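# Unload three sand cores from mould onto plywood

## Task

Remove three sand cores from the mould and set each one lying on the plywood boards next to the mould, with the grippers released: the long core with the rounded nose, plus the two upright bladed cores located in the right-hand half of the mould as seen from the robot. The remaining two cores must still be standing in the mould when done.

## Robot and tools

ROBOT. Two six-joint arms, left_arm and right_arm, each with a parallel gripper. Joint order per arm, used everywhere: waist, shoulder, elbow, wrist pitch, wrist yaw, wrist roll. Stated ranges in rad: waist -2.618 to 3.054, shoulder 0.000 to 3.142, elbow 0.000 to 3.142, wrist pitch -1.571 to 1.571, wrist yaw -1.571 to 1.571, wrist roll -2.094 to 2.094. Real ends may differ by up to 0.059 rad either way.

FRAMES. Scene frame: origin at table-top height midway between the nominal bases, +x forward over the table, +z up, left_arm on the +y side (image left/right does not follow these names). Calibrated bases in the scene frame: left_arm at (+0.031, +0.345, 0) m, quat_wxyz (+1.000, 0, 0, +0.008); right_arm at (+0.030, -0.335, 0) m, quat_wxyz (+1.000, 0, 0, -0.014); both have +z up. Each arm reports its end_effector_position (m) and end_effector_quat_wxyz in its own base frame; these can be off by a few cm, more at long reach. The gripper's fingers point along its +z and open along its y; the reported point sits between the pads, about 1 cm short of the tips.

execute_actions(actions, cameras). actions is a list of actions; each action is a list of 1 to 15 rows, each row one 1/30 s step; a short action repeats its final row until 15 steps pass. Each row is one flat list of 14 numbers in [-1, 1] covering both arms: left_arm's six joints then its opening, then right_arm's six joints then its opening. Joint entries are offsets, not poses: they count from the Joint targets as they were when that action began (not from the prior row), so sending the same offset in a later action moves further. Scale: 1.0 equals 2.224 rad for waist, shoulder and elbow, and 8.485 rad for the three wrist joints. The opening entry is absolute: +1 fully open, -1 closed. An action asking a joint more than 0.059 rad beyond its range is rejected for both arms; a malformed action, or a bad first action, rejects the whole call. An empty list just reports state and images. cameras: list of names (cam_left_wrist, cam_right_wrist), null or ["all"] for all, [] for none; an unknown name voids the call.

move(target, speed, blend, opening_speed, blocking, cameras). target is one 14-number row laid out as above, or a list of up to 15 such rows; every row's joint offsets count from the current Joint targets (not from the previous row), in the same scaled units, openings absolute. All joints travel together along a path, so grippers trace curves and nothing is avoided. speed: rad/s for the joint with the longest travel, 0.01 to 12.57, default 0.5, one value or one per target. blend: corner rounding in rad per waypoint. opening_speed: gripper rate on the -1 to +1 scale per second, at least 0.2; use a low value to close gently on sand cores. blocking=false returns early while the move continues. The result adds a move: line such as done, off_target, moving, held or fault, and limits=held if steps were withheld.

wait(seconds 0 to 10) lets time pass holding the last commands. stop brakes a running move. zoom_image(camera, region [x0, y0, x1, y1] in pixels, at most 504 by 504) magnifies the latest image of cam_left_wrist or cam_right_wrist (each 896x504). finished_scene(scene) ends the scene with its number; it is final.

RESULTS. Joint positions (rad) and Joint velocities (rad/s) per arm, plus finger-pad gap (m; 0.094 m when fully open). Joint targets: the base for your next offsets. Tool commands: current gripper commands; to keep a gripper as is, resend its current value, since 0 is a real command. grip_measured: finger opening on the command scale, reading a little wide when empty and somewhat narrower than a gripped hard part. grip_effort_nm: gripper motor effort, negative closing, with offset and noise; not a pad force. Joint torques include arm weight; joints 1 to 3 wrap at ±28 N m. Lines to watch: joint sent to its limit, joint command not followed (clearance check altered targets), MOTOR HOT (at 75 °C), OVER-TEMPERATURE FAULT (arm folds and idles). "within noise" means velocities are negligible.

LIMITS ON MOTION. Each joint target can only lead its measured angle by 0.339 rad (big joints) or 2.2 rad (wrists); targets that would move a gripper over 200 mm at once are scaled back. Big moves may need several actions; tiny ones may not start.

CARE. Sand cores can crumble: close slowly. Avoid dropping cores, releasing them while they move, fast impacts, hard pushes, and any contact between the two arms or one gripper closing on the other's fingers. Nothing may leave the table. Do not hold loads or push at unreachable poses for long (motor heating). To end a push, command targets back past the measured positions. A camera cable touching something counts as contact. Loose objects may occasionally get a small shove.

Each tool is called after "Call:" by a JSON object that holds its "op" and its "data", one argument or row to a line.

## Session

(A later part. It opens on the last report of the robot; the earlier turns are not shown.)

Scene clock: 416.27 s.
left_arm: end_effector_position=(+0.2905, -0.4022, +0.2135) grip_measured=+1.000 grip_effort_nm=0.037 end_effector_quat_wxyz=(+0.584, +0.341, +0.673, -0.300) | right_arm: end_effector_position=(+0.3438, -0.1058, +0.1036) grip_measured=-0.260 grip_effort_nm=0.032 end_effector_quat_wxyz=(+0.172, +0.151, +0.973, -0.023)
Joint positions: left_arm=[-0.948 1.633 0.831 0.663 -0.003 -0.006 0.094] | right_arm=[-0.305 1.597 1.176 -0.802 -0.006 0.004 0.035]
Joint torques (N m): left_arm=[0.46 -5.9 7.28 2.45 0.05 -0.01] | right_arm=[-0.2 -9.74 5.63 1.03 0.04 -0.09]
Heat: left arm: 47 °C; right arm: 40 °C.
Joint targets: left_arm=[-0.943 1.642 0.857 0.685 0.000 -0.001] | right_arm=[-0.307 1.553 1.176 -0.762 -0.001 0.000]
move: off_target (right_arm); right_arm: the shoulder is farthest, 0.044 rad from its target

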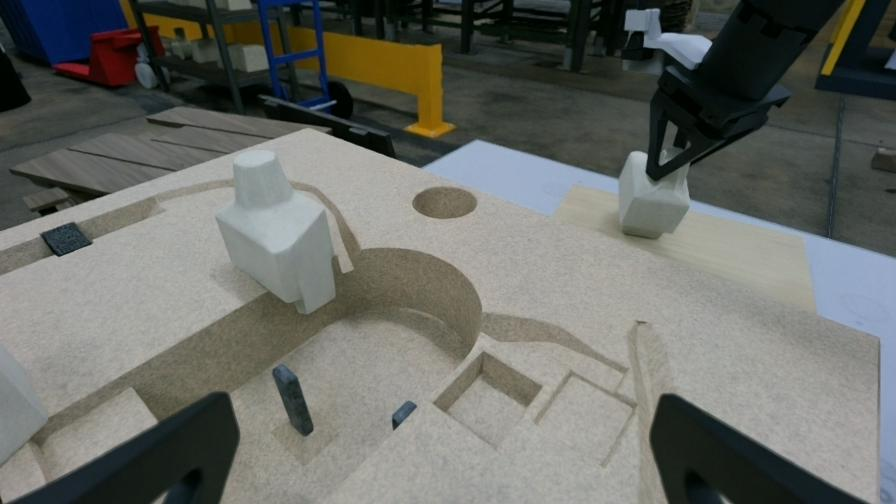

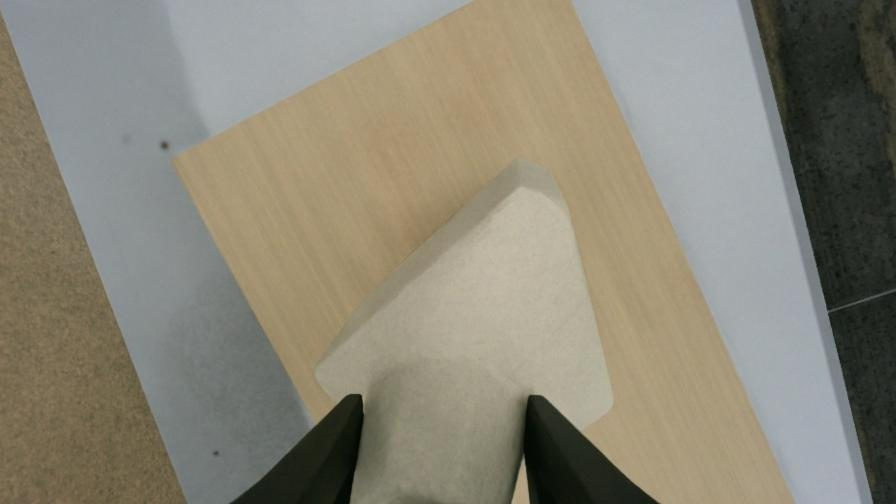

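Call:
{"op": "move", "data": {
  "target": [
    [0,0,0,0,0,0,1,0,0,0,0,0,0,-0.5],
    [0,0,0,0,0,0,1,0,-0.1794,-0.1247,0.0344,0,0,-0.5]
  ],
  "speed": 0.25,
  "opening_speed": 0.5
}}

Scene clock: 448.43 s.
left_arm: end_effector_position=(+0.2905, -0.4022, +0.2135) grip_measured=+1.000 grip_effort_nm=0.032 end_effector_quat_wxyz=(+0.584, +0.341, +0.673, -0.300) | right_arm: end_effector_position=(+0.3215, -0.0988, +0.1616) grip_measured=-0.309 grip_effort_nm=-1.009 end_effector_quat_wxyz=(+0.346, +0.143, +0.926, -0.049)
Joint positions: left_arm=[-0.948 1.633 0.831 0.663 -0.003 -0.006 0.094] | right_arm=[-0.305 1.19 0.893 -0.56 -0.006 0.004 0.032]
Joint torques (N m): left_arm=[0.44 -5.96 7.32 2.44 0.06 -0.02] | right_arm=[-0.18 -6.23 6.56 1.99 0.05 -0.09]
Heat: left arm: 47 °C; right arm: 41 °C.
Joint targets: left_arm=[-0.943 1.642 0.857 0.685 0.000 -0.001] | right_arm=[-0.307 1.154 0.899 -0.470 -0.001 0.000]
move: off_target (right_arm); right_arm: the wrist pitch is farthest, 0.090 rad from its target

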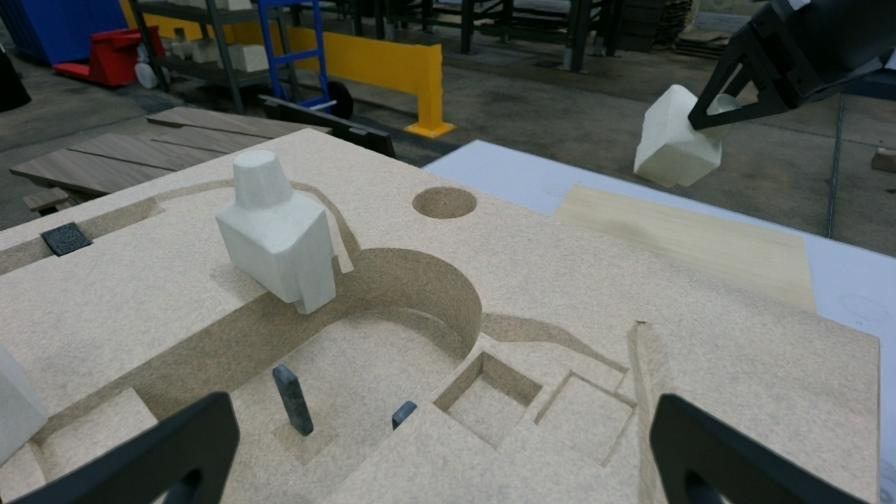

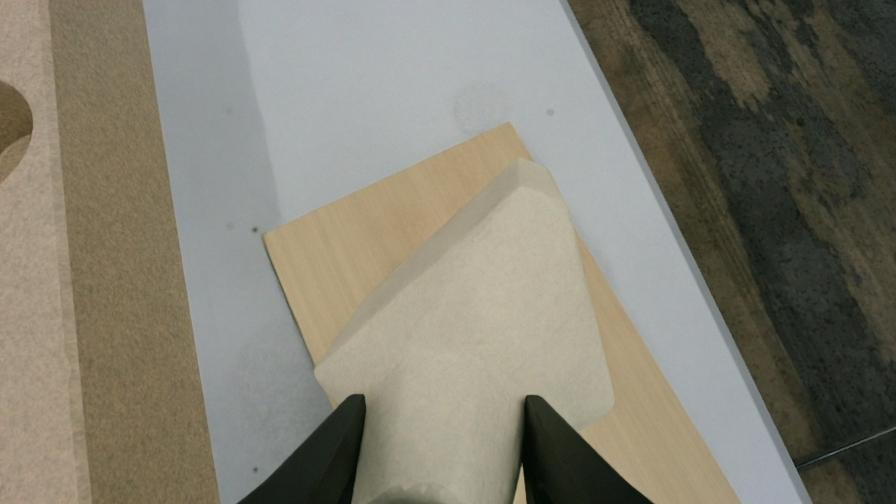

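Call:
{"op": "move", "data": {
  "target": [0,0,0,0,0,0,1,0,-0.0486,-0.2569,0.1247,0,0.0801,-0.5],
  "speed": 0.5
}}

Call:
{"op": "zoom_image", "data": {
  "camera": "cam_left_wrist",
  "region": [570, 30, 820, 260]
}}

Scene clock: 454.53 s.
left_arm: end_effector_position=(+0.2905, -0.4022, +0.2135) grip_measured=+1.000 grip_effort_nm=0.032 end_effector_quat_wxyz=(+0.584, +0.341, +0.673, -0.300) | right_arm: end_effector_position=(+0.3358, -0.1033, +0.1500) grip_measured=-0.309 grip_effort_nm=-1.009 end_effector_quat_wxyz=(+0.580, +0.380, +0.712, +0.113)
Joint positions: left_arm=[-0.948 1.633 0.831 0.663 -0.003 -0.006 0.094] | right_arm=[-0.305 1.083 0.317 0.458 -0.006 0.682 0.032]
Joint torques (N m): left_arm=[0.53 -5.96 7.32 2.47 0.06 0.02] | right_arm=[-0.18 -5.3 6.63 2.74 0.05 -0.06]
Heat: left arm: 47 °C; right arm: 40 °C.
Joint targets: left_arm=[-0.943 1.642 0.857 0.685 0.000 -0.001] | right_arm=[-0.307 1.046 0.327 0.588 -0.001 0.680]
move: off_target (right_arm); right_arm: the wrist pitch is farthest, 0.130 rad from its target

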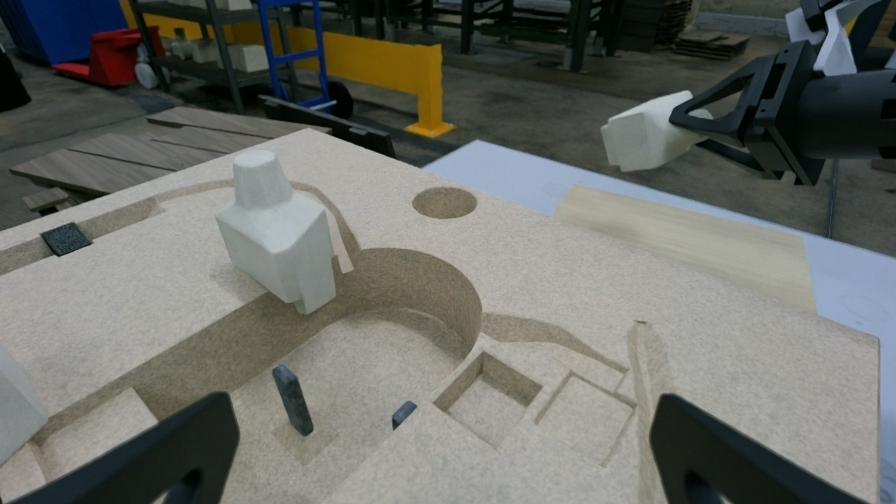

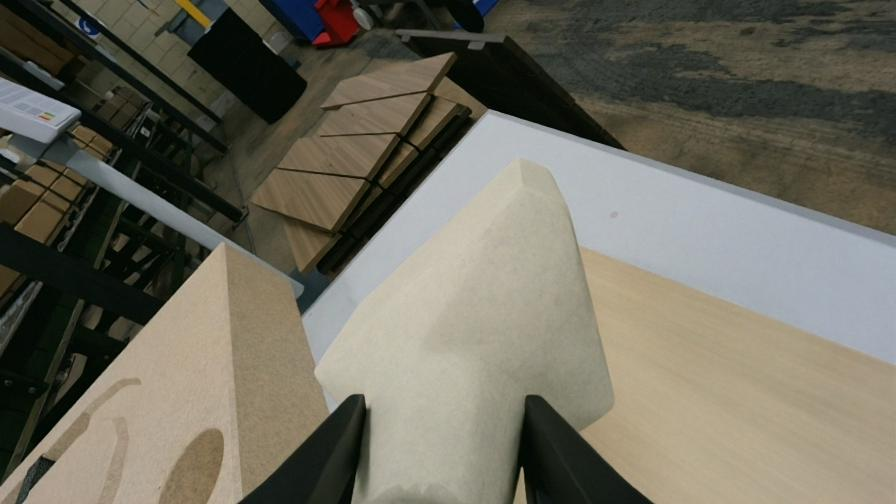

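Scaled by 2.016.

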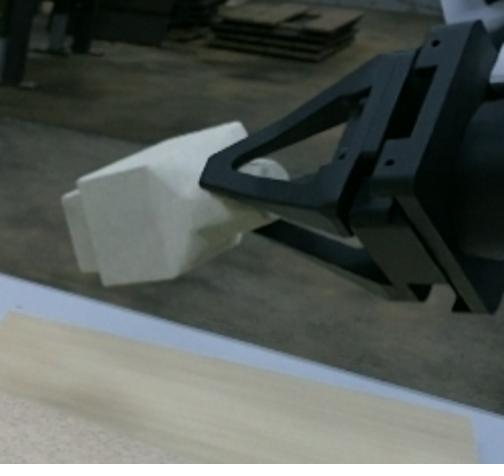

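Call:
{"op": "move", "data": {
  "target": [0,0,0,0,0,0,1,0,0.2051,-0.0333,0.0638,0,-0.0288,-0.5],
  "speed": 0.25
}}

Call:
{"op": "zoom_image", "data": {
  "camera": "cam_left_wrist",
  "region": [570, 50, 820, 300]
}}

Scene clock: 484.70 s.
left_arm: end_effector_position=(+0.2905, -0.4022, +0.2135) grip_measured=+1.000 grip_effort_nm=0.032 end_effector_quat_wxyz=(+0.584, +0.341, +0.673, -0.300) | right_arm: end_effector_position=(+0.3584, -0.1106, +0.1026) grip_measured=-0.309 grip_effort_nm=-1.004 end_effector_quat_wxyz=(+0.607, +0.291, +0.738, +0.046)
Joint positions: left_arm=[-0.948 1.633 0.831 0.663 -0.003 -0.006 0.094] | right_arm=[-0.305 1.508 0.245 1.001 -0.005 0.45 0.032]
Joint torques (N m): left_arm=[0.49 -5.91 7.25 2.45 0.05 0.01] | right_arm=[-0.17 -4.34 4.75 2.77 0.03 -0.2]
Heat: left arm: 48 °C; right arm: 48 °C.
Joint targets: left_arm=[-0.943 1.642 0.857 0.685 0.000 -0.001] | right_arm=[-0.307 1.502 0.253 1.129 -0.001 0.436]
move: off_target (right_arm); right_arm: the wrist pitch is farthest, 0.128 rad from its target

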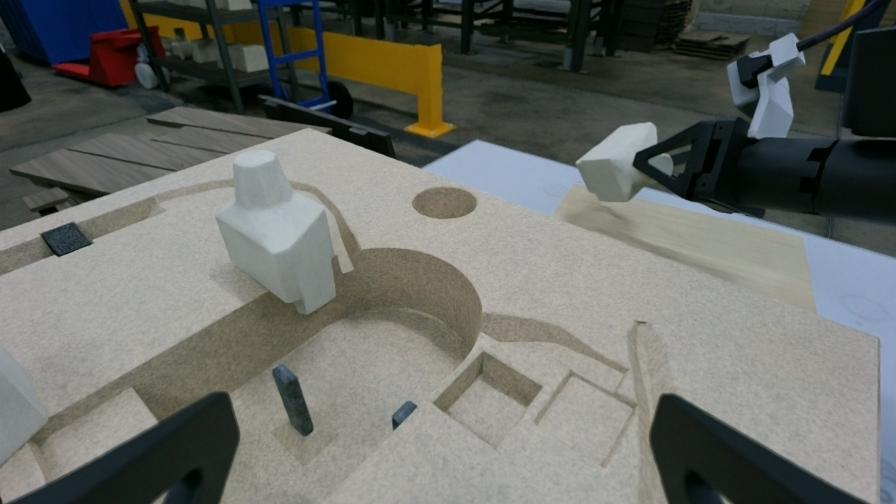

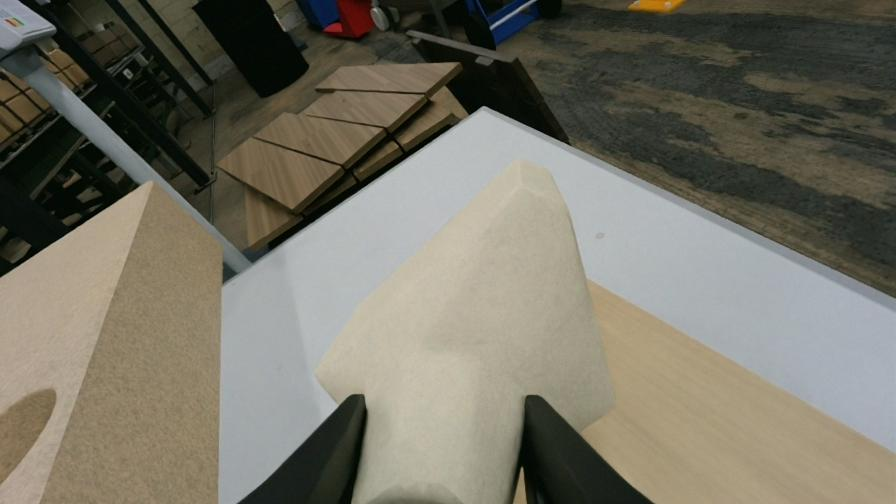

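Scaled by 2.016.

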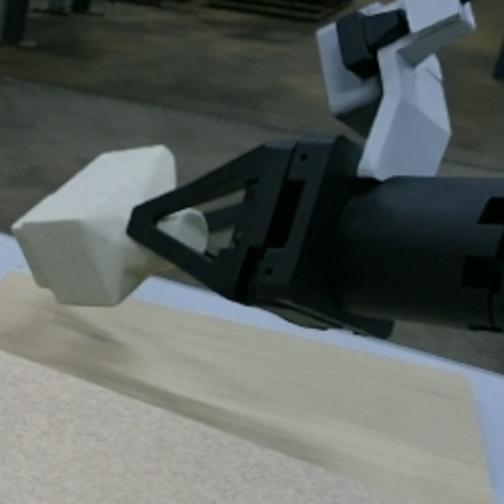

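Call:
{"op": "move", "data": {
  "target": [0,0,0,0,0,0,1,0,0.0835,-0.0128,0.0252,0,0,-0.5],
  "speed": 0.15
}}

Call:
{"op": "zoom_image", "data": {
  "camera": "cam_left_wrist",
  "region": [570, 90, 770, 270]
}}

Scene clock: 490.07 s.
left_arm: end_effector_position=(+0.2905, -0.4022, +0.2135) grip_measured=+1.000 grip_effort_nm=0.022 end_effector_quat_wxyz=(+0.584, +0.341, +0.673, -0.300) | right_arm: end_effector_position=(+0.3595, -0.1112, +0.0805) grip_measured=-0.309 grip_effort_nm=-1.004 end_effector_quat_wxyz=(+0.610, +0.289, +0.736, +0.045)
Joint positions: left_arm=[-0.948 1.633 0.831 0.663 -0.003 -0.006 0.094] | right_arm=[-0.305 1.691 0.22 1.218 -0.004 0.448 0.032]
Joint torques (N m): left_arm=[0.46 -5.96 7.27 2.46 0.06 0] | right_arm=[-0.17 -4.72 3.6 2.72 0.02 -0.18]
Heat: left arm: 48 °C; right arm: 50 °C.
Joint targets: left_arm=[-0.943 1.642 0.857 0.685 0.000 -0.001] | right_arm=[-0.307 1.688 0.225 1.343 -0.001 0.436]
move: off_target (right_arm); right_arm: the wrist pitch is farthest, 0.125 rad from its target

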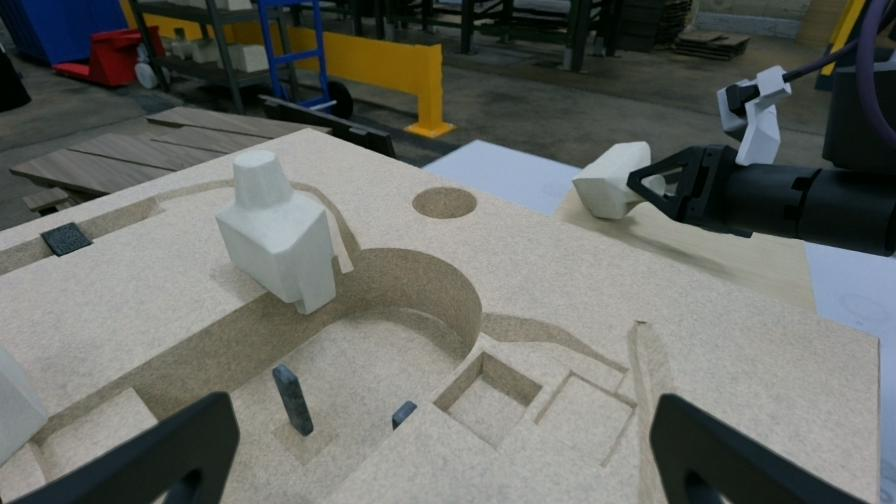

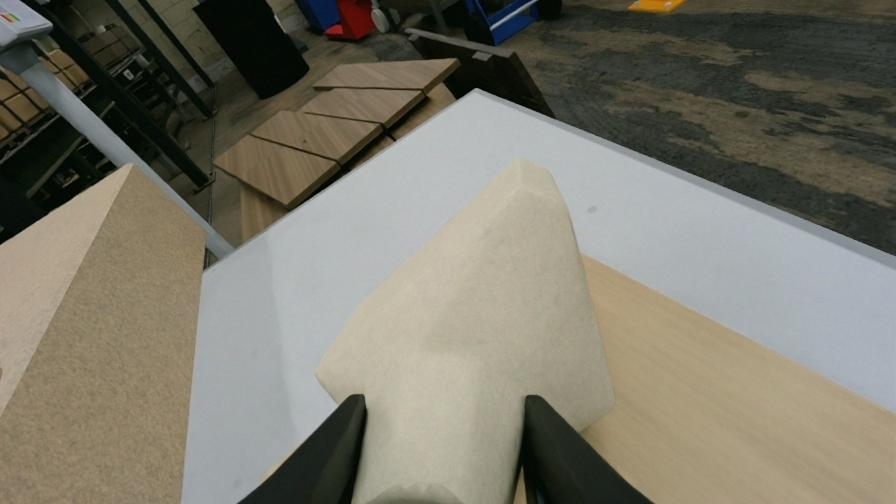

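Scaled by 2.520.

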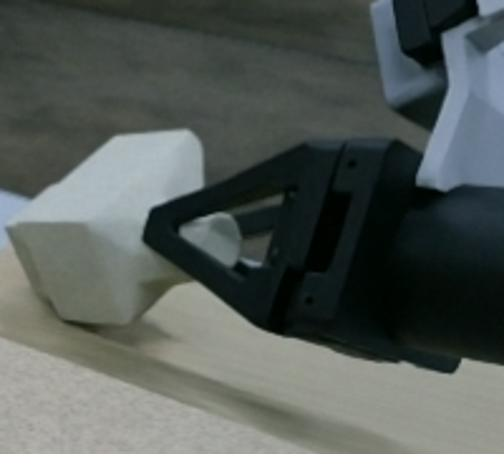

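Call:
{"op": "move", "data": {
  "target": [0,0,0,0,0,0,1,0,0.0288,-0.0022,0.008,0,0,-0.5],
  "speed": 0.1,
  "cameras": ["cam_left_wrist"]
}}

Call:
{"op": "zoom_image", "data": {
  "camera": "cam_left_wrist",
  "region": [560, 100, 760, 280]
}}

Scene clock: 494.13 s.
left_arm: end_effector_position=(+0.2905, -0.4022, +0.2135) grip_measured=+1.000 grip_effort_nm=0.027 end_effector_quat_wxyz=(+0.584, +0.341, +0.673, -0.300) | right_arm: end_effector_position=(+0.3617, -0.1119, +0.0777) grip_measured=-0.309 grip_effort_nm=-0.994 end_effector_quat_wxyz=(+0.617, +0.287, +0.731, +0.046)
Joint positions: left_arm=[-0.948 1.633 0.831 0.663 -0.003 -0.006 0.094] | right_arm=[-0.305 1.752 0.22 1.297 -0.004 0.447 0.032]
Joint torques (N m): left_arm=[0.46 -5.91 7.39 2.44 0.08 0.01] | right_arm=[-0.2 -4.71 2.95 2.63 0.03 -0.17]
Heat: left arm: 48 °C; right arm: 50 °C.
Joint targets: left_arm=[-0.943 1.642 0.857 0.685 0.000 -0.001] | right_arm=[-0.307 1.752 0.220 1.411 -0.001 0.436]
move: off_target (right_arm); right_arm: the wrist pitch is farthest, 0.114 rad from its target
Images, in order (width x height): cam_left_wrist 896x504.

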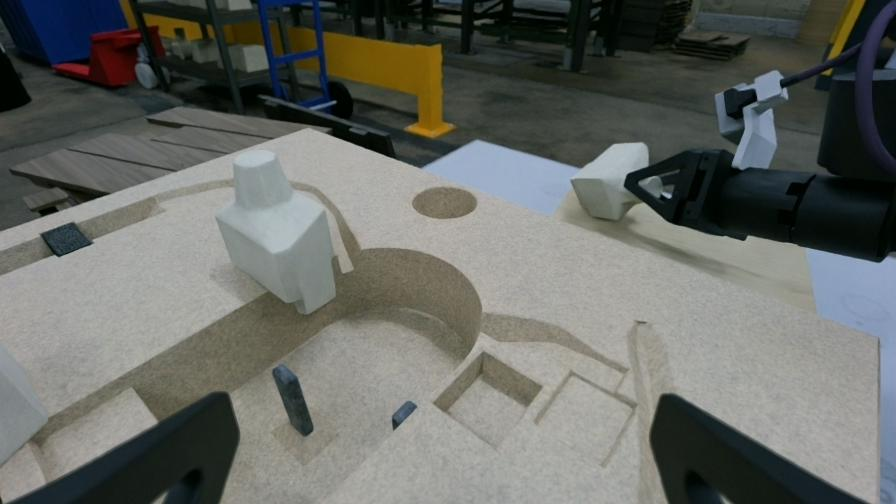

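Scaled by 2.520.

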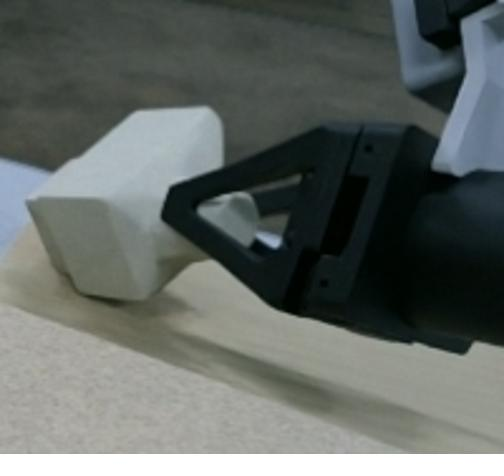

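Call:
{"op": "move", "data": {
  "target": [0,0,0,0,0,0,1,0,0,0,0,0,0,-0.22],
  "opening_speed": 0.2,
  "cameras": ["cam_left_wrist","cam_right_wrist"]
}}

Call:
{"op": "zoom_image", "data": {
  "camera": "cam_left_wrist",
  "region": [560, 100, 760, 280]
}}

Scene clock: 497.93 s.
left_arm: end_effector_position=(+0.2906, -0.4022, +0.2136) grip_measured=+1.000 grip_effort_nm=0.042 end_effector_quat_wxyz=(+0.584, +0.341, +0.672, -0.300) | right_arm: end_effector_position=(+0.3630, -0.1137, +0.0858) grip_measured=-0.223 grip_effort_nm=0.159 end_effector_quat_wxyz=(+0.630, +0.285, +0.721, +0.043)
Joint positions: left_arm=[-0.948 1.633 0.831 0.664 -0.003 -0.006 0.094] | right_arm=[-0.305 1.752 0.22 1.33 0.003 0.445 0.037]
Joint torques (N m): left_arm=[0.39 -5.98 7.27 2.46 0.04 0] | right_arm=[-0.17 -4.71 2.93 2.32 -0.06 -0.15]
Heat: left arm: 48 °C; right arm: 50 °C.
Joint targets: left_arm=[-0.943 1.642 0.857 0.685 0.000 -0.001] | right_arm=[-0.307 1.752 0.220 1.411 -0.001 0.436]
move: off_target (right_arm); right_arm: the wrist pitch is farthest, 0.081 rad from its target

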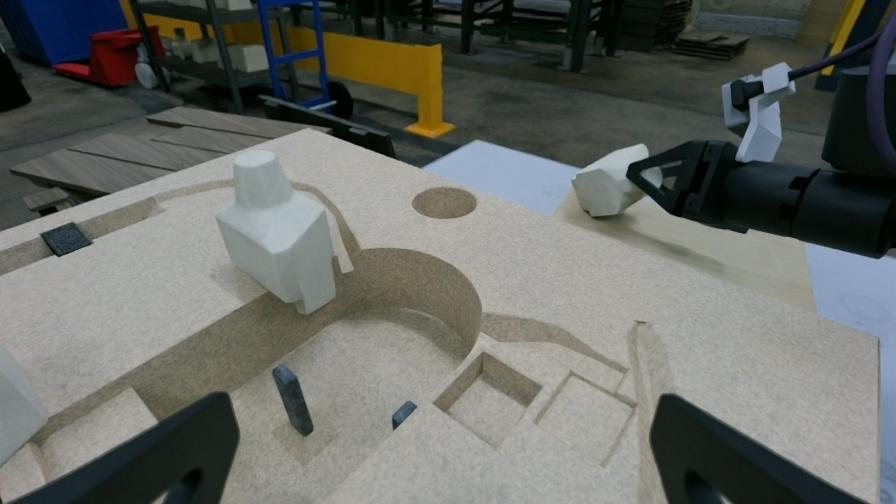

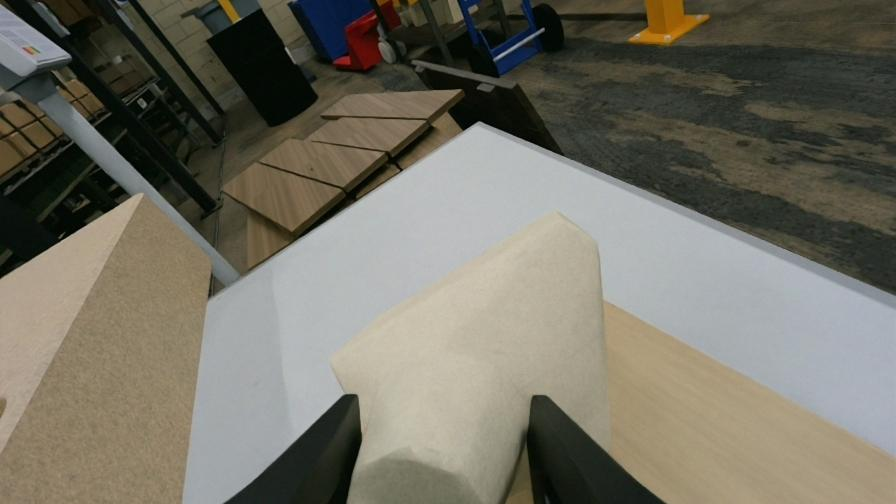

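Scaled by 2.520.

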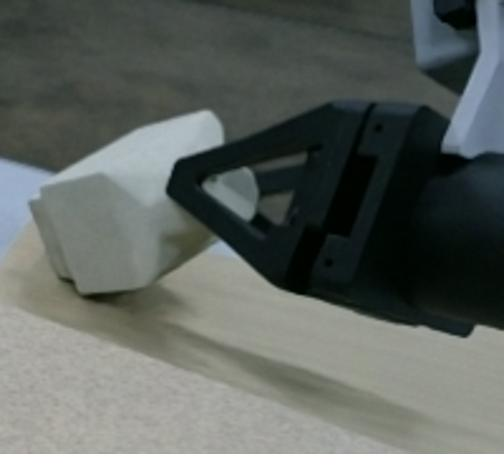

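Call:
{"op": "move", "data": {
  "target": [0,0,0,0,0,0,1,0,0,0,-0.0118,0,0,-0.2],
  "speed": 0.1,
  "opening_speed": 0.2,
  "cameras": ["cam_left_wrist","cam_right_wrist"]
}}

Call:
{"op": "zoom_image", "data": {
  "camera": "cam_left_wrist",
  "region": [560, 100, 760, 280]
}}

Scene clock: 504.80 s.
left_arm: end_effector_position=(+0.2906, -0.4022, +0.2136) grip_measured=+1.000 grip_effort_nm=0.037 end_effector_quat_wxyz=(+0.584, +0.341, +0.672, -0.300) | right_arm: end_effector_position=(+0.3611, -0.1136, +0.0773) grip_measured=-0.203 grip_effort_nm=0.159 end_effector_quat_wxyz=(+0.617, +0.289, +0.731, +0.040)
Joint positions: left_arm=[-0.948 1.633 0.831 0.664 -0.003 -0.006 0.094] | right_arm=[-0.305 1.752 0.22 1.295 0.005 0.443 0.037]
Joint torques (N m): left_arm=[0.44 -5.83 7.31 2.46 0.06 -0.02] | right_arm=[-0.08 -4.74 2.86 1.69 -0.07 -0.12]
Heat: left arm: 48 °C; right arm: 49 °C.
Joint targets: left_arm=[-0.943 1.642 0.857 0.685 0.000 -0.001] | right_arm=[-0.307 1.752 0.220 1.311 -0.001 0.436]
move: done

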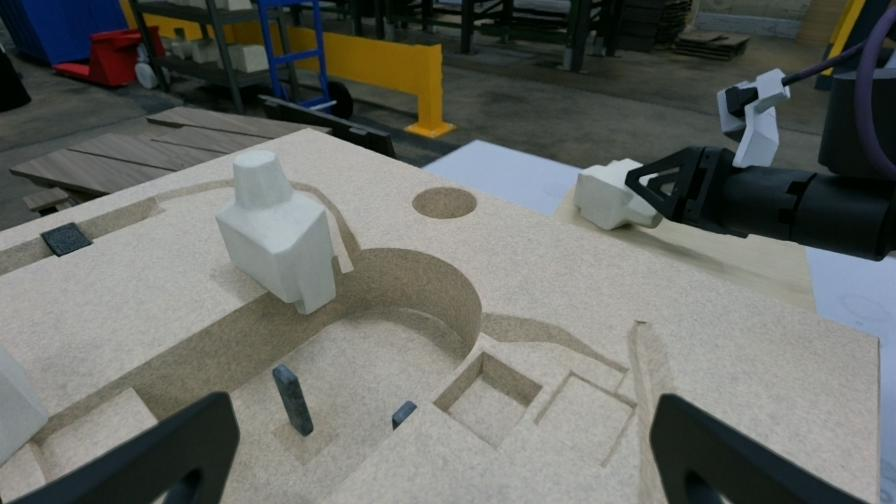

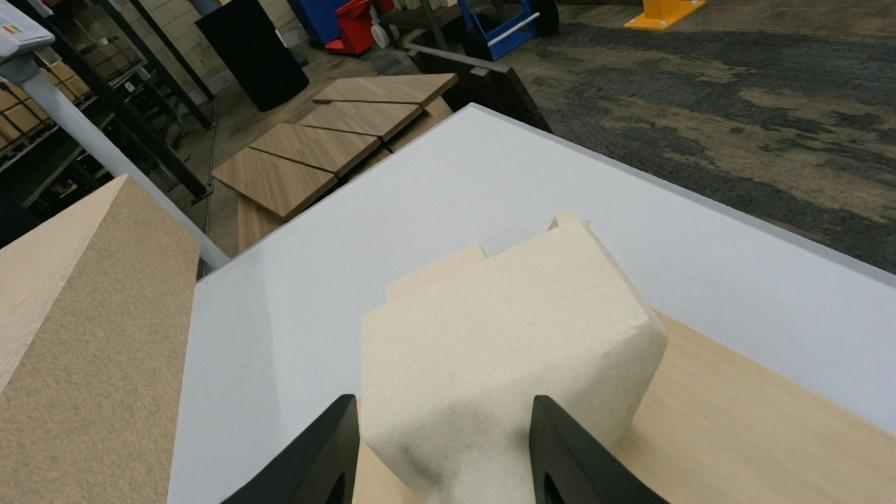

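Scaled by 2.520.

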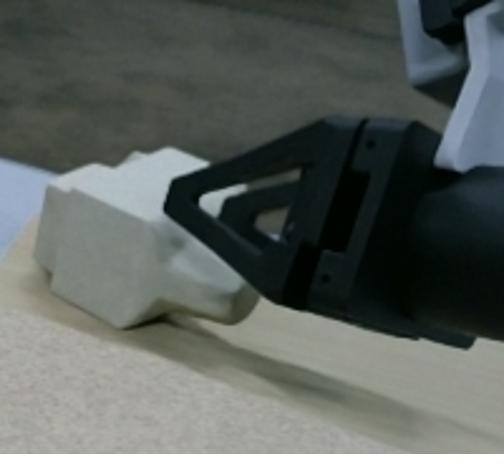

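Call:
{"op": "move", "data": {
  "target": [
    [0,0,0,0,0,0,1,0,0,0,0,0,0,0.0],
    [0,0,0,0,0,0,1,0,-0.1,0.0138,-0.0247,0,0,0.0],
    [0,0,0,0,0,0,1,0,-0.25,0.06,-0.065,0,0,0.0]
  ],
  "speed": 0.2,
  "opening_speed": 0.3,
  "cameras": ["cam_left_wrist","cam_right_wrist"]
}}

Call:
{"op": "zoom_image", "data": {
  "camera": "cam_left_wrist",
  "region": [560, 100, 760, 280]
}}

Scene clock: 514.27 s.
left_arm: end_effector_position=(+0.2906, -0.4022, +0.2136) grip_measured=+1.000 grip_effort_nm=0.027 end_effector_quat_wxyz=(+0.584, +0.341, +0.672, -0.300) | right_arm: end_effector_position=(+0.3582, -0.1127, +0.1820) grip_measured=-0.003 grip_effort_nm=0.173 end_effector_quat_wxyz=(+0.659, +0.276, +0.698, +0.043)
Joint positions: left_arm=[-0.948 1.633 0.831 0.664 -0.003 -0.006 0.094] | right_arm=[-0.305 1.214 0.326 0.76 0.005 0.442 0.047]
Joint torques (N m): left_arm=[0.34 -6.04 7.31 2.45 0.05 0] | right_arm=[-0.14 -4.38 7.77 1.54 -0.07 -0.11]
Heat: left arm: 48 °C; right arm: 47 °C.
Joint targets: left_arm=[-0.943 1.642 0.857 0.685 0.000 -0.001] | right_arm=[-0.307 1.196 0.354 0.759 -0.001 0.436]
move: done

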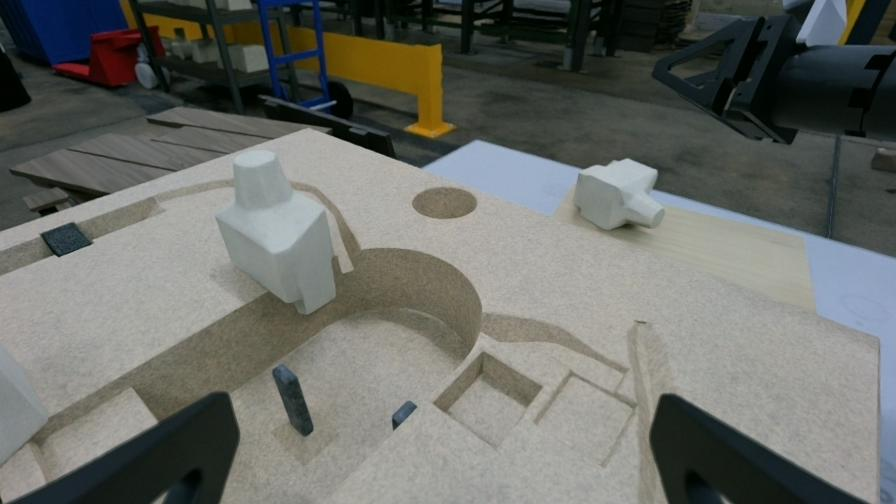

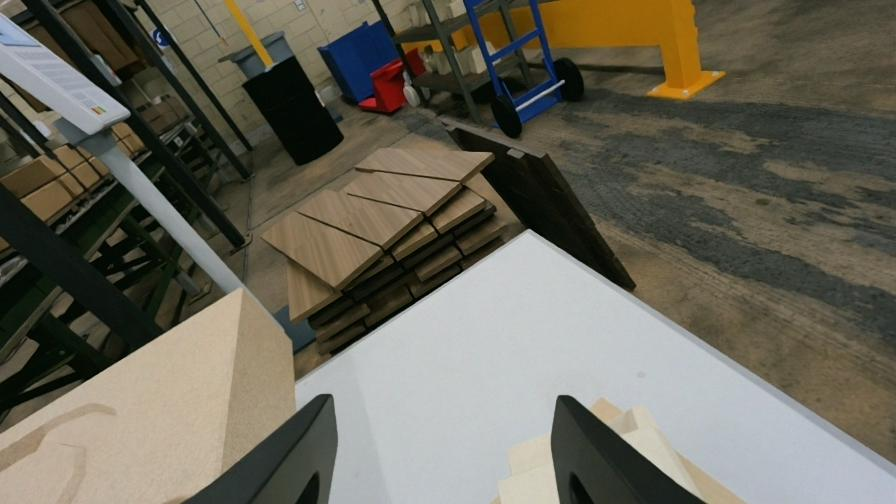

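Scaled by 2.520.

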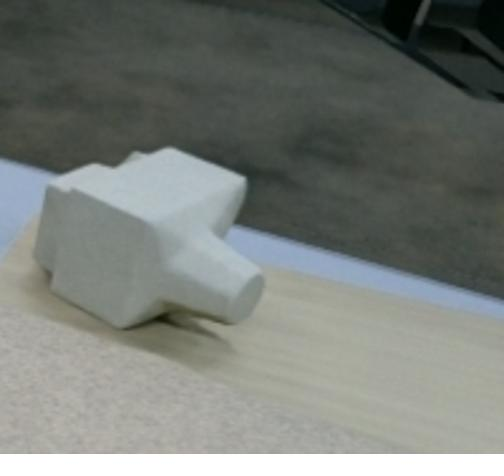

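Call:
{"op": "move", "data": {
  "target": [0,0,0,0,0,0,1,0.2504,0.1722,0.571,-0.2009,0,-0.0514,1],
  "speed": 0.8,
  "cameras": ["cam_right_wrist"]
}}

Scene clock: 551.90 s.
left_arm: end_effector_position=(+0.2906, -0.4022, +0.2136) grip_measured=+1.000 grip_effort_nm=0.042 end_effector_quat_wxyz=(+0.584, +0.341, +0.672, -0.300) | right_arm: end_effector_position=(+0.4029, +0.1026, +0.2528) grip_measured=+0.997 grip_effort_nm=0.173 end_effector_quat_wxyz=(+0.323, -0.113, +0.939, +0.040)
Joint positions: left_arm=[-0.948 1.633 0.831 0.664 -0.003 -0.006 0.094] | right_arm=[0.248 1.569 1.594 -0.934 0.002 0.008 0.094]
Joint torques (N m): left_arm=[0.44 -5.96 7.31 2.46 0.03 0.01] | right_arm=[0.2 -5.3 8.17 0.95 -0.03 -0.12]
Heat: left arm: 49 °C; right arm: 46 °C.
Joint targets: left_arm=[-0.943 1.642 0.857 0.685 0.000 -0.001] | right_arm=[0.250 1.579 1.624 -0.945 -0.001 0.000]
move: done
Images, in order (width x height): cam_right_wrist 896x504.

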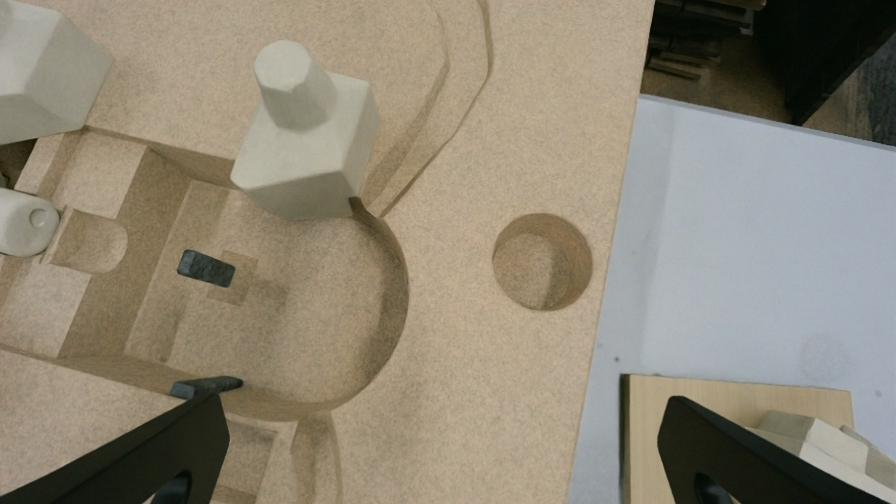

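Call:
{"op": "zoom_image", "data": {
  "camera": "cam_right_wrist",
  "region": [200, 20, 440, 240]
}}

Scaled by 2.100.

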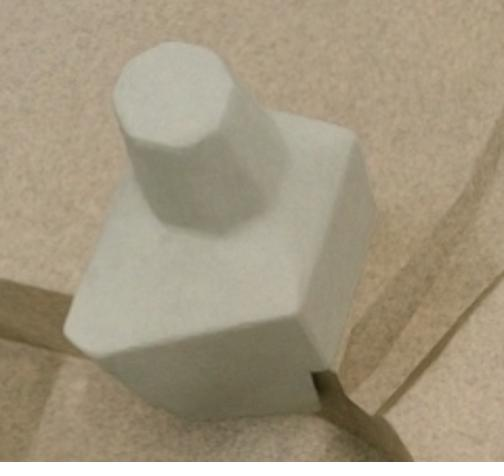

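Call:
{"op": "move", "data": {
  "target": [
    [-0.0256,-0.3786,-0.0436,-0.0689,0,0,1,0,0,0,0,0,0,1],
    [-0.0256,-0.3786,-0.0436,-0.0689,0,0,1,0.1349,0.0094,-0.1906,0.1408,0.0532,0.0118,1],
    [-0.0256,-0.3786,-0.0436,-0.0689,0,0,1,0.1646,0.0971,-0.3112,0.1907,0.0653,0.0153,1]
  ],
  "speed": 0.7,
  "blend": [0,0.1,0]
}}

Scene clock: 591.50 s.
left_arm: end_effector_position=(+0.1827, -0.2767, +0.3742) grip_measured=+1.000 grip_effort_nm=0.032 end_effector_quat_wxyz=(+0.639, +0.324, +0.605, -0.347) | right_arm: end_effector_position=(+0.4628, +0.2122, +0.1838) grip_measured=+0.997 grip_effort_nm=0.173 end_effector_quat_wxyz=(+0.640, -0.019, +0.768, +0.018)
Joint positions: left_arm=[-0.992 0.802 0.768 0.092 -0.003 -0.006 0.094] | right_arm=[0.612 1.79 0.934 0.644 0.549 0.116 0.094]
Joint torques (N m): left_arm=[-0.57 -0.88 5.07 2.28 0.06 -0.02] | right_arm=[0.43 -7.23 5.37 1.76 0.1 0.11]
Heat: left arm: 50 °C; right arm: 42 °C.
Joint targets: left_arm=[-1.000 0.799 0.759 0.100 0.000 -0.001] | right_arm=[0.617 1.795 0.931 0.673 0.553 0.130]
move: done

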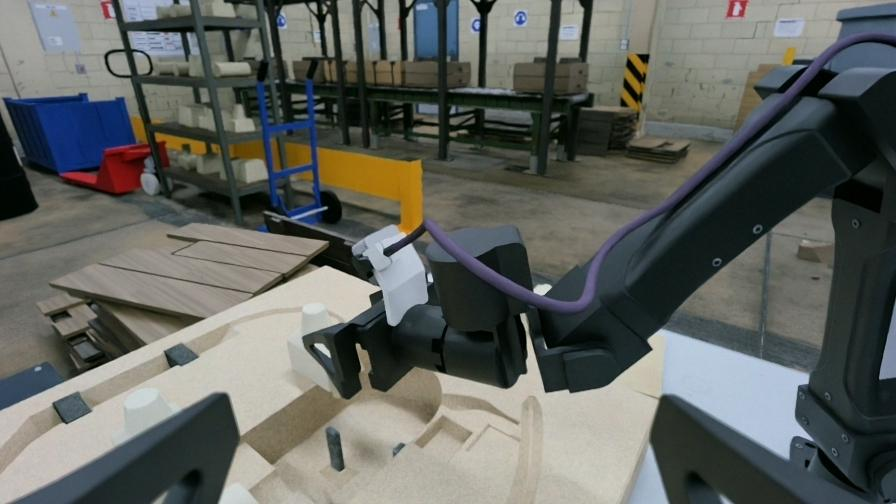

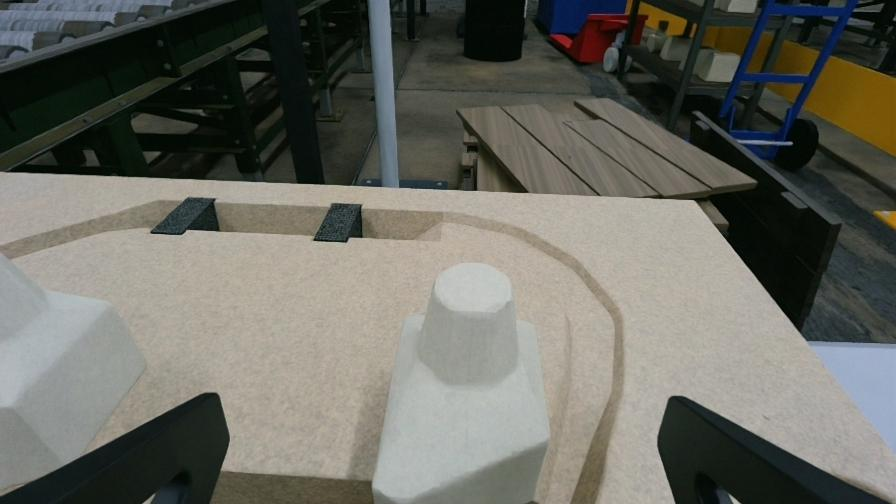

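Call:
{"op": "move", "data": {
  "target": [0,0,0,0,0,0,1,-0.0526,0.1147,0.1142,-0.0032,-0.0135,-0.0012,1],
  "speed": 0.2
}}

Call:
{"op": "zoom_image", "data": {
  "camera": "cam_left_wrist",
  "region": [240, 260, 480, 420]
}}

Scene clock: 609.33 s.
left_arm: end_effector_position=(+0.1827, -0.2767, +0.3742) grip_measured=+1.000 grip_effort_nm=0.027 end_effector_quat_wxyz=(+0.639, +0.324, +0.605, -0.347) | right_arm: end_effector_position=(+0.5318, +0.2061, +0.1506) grip_measured=+0.997 grip_effort_nm=0.178 end_effector_quat_wxyz=(+0.629, -0.012, +0.777, +0.018)
Joint positions: left_arm=[-0.992 0.802 0.768 0.092 -0.003 -0.006 0.094] | right_arm=[0.504 2.035 1.155 0.646 0.448 0.116 0.094]
Joint torques (N m): left_arm=[-0.55 -0.94 5.12 2.27 0.06 0.01] | right_arm=[-0.4 -8.27 7.92 1.48 -0.06 0]
Heat: left arm: 52 °C; right arm: 46 °C.
Joint targets: left_arm=[-1.000 0.799 0.759 0.100 0.000 -0.001] | right_arm=[0.499 2.050 1.185 0.646 0.439 0.119]
move: done

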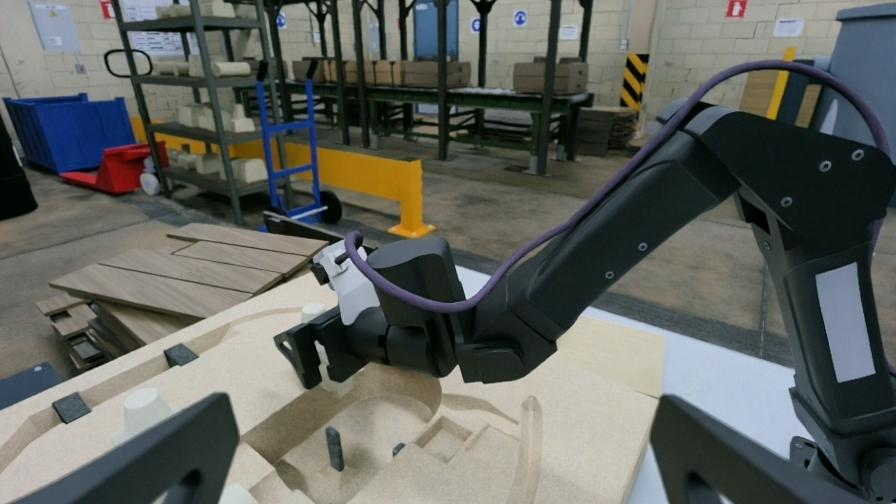

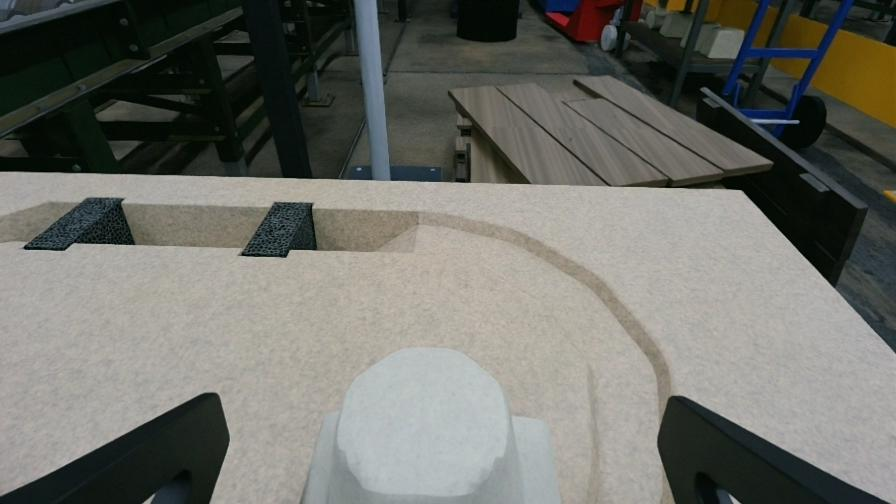

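Scaled by 2.100.

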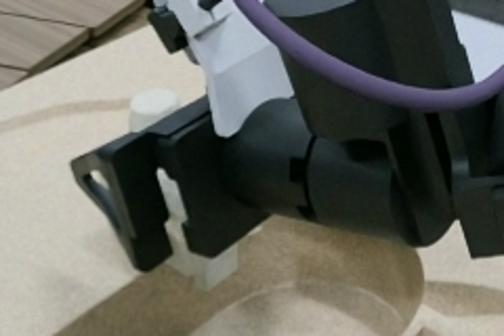

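Call:
{"op": "move", "data": {
  "target": [0,0,0,0,0,0,1,0.0075,-0.0085,-0.0075,0.0003,0.0017,0,1],
  "speed": 0.1,
  "cameras": ["cam_right_wrist"]
}}

Scene clock: 621.10 s.
left_arm: end_effector_position=(+0.1827, -0.2767, +0.3742) grip_measured=+1.000 grip_effort_nm=0.022 end_effector_quat_wxyz=(+0.639, +0.324, +0.605, -0.347) | right_arm: end_effector_position=(+0.5307, +0.2087, +0.1507) grip_measured=+0.997 grip_effort_nm=0.173 end_effector_quat_wxyz=(+0.629, -0.014, +0.777, +0.019)
Joint positions: left_arm=[-0.992 0.802 0.768 0.092 -0.003 -0.006 0.094] | right_arm=[0.509 2.035 1.155 0.646 0.449 0.116 0.094]
Joint torques (N m): left_arm=[-0.59 -0.92 5.04 2.3 0.05 0.02] | right_arm=[0.72 -9.72 6.58 1.49 0.03 -0.01]
Heat: left arm: 52 °C; right arm: 45 °C.
Joint targets: left_arm=[-1.000 0.799 0.759 0.100 0.000 -0.001] | right_arm=[0.516 2.031 1.169 0.648 0.453 0.119]
move: done
Images, in order (width x height): cam_right_wrist 896x504.

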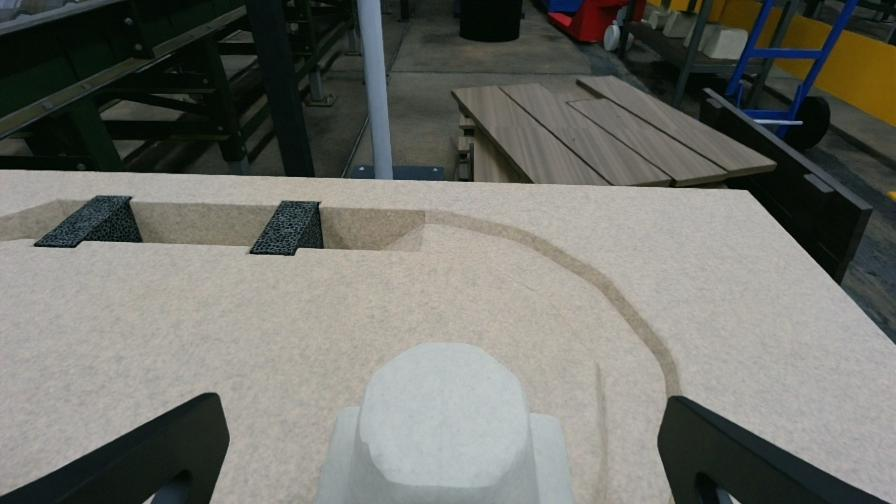

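Call:
{"op": "move", "data": {
  "target": [0,0,0,0,0,0,1,0,-0.0306,-0.0198,0.0005,0.0005,0,1],
  "speed": 0.1,
  "cameras": ["cam_right_wrist"]
}}

Scene clock: 627.50 s.
left_arm: end_effector_position=(+0.1827, -0.2767, +0.3742) grip_measured=+1.000 grip_effort_nm=0.037 end_effector_quat_wxyz=(+0.639, +0.324, +0.605, -0.347) | right_arm: end_effector_position=(+0.5261, +0.2055, +0.1603) grip_measured=+0.997 grip_effort_nm=0.173 end_effector_quat_wxyz=(+0.634, -0.011, +0.773, +0.020)
Joint positions: left_arm=[-0.992 0.802 0.768 0.092 -0.003 -0.006 0.094] | right_arm=[0.509 2.002 1.135 0.646 0.454 0.116 0.094]
Joint torques (N m): left_arm=[-0.51 -0.92 5.2 2.27 0.05 0] | right_arm=[0.58 -12.42 4.75 1.54 0.06 0]
Heat: left arm: 53 °C; right arm: 46 °C.
Joint targets: left_arm=[-1.000 0.799 0.759 0.100 0.000 -0.001] | right_arm=[0.516 1.963 1.125 0.652 0.457 0.119]
move: off_target (right_arm); right_arm: the shoulder is farthest, 0.039 rad from its target
Images, in order (width x height): cam_right_wrist 896x504.

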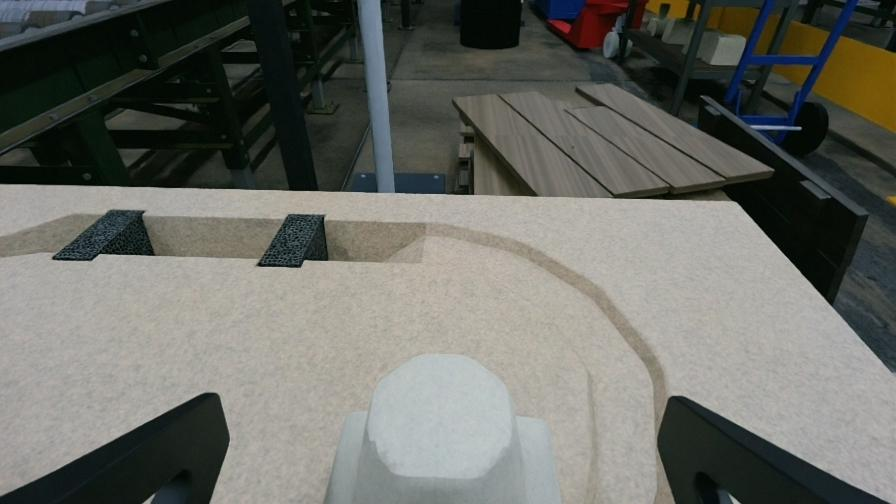

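Call:
{"op": "move", "data": {
  "target": [0,0,0,0,0,0,1,0,0.0292,0,0,0,0,1],
  "speed": 0.1,
  "cameras": ["cam_right_wrist"]
}}

Scene clock: 632.00 s.
left_arm: end_effector_position=(+0.1827, -0.2767, +0.3742) grip_measured=+1.000 grip_effort_nm=0.032 end_effector_quat_wxyz=(+0.639, +0.324, +0.605, -0.347) | right_arm: end_effector_position=(+0.5265, +0.2056, +0.1541) grip_measured=+0.997 grip_effort_nm=0.178 end_effector_quat_wxyz=(+0.630, -0.012, +0.776, +0.018)
Joint positions: left_arm=[-0.992 0.802 0.768 0.092 -0.003 -0.006 0.094] | right_arm=[0.509 2.013 1.135 0.646 0.455 0.116 0.094]
Joint torques (N m): left_arm=[-0.61 -0.85 5.12 2.26 0.06 -0.01] | right_arm=[0.57 -8.17 4.77 1.53 0.06 0]
Heat: left arm: 53 °C; right arm: 46 °C.
Joint targets: left_arm=[-1.000 0.799 0.759 0.100 0.000 -0.001] | right_arm=[0.516 2.028 1.125 0.652 0.457 0.119]
move: done
Images, in order (width x height): cam_right_wrist 896x504.

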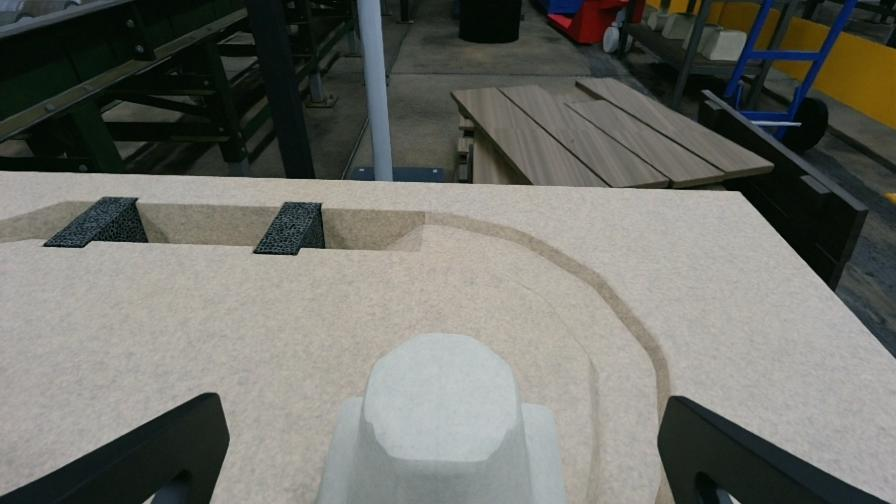

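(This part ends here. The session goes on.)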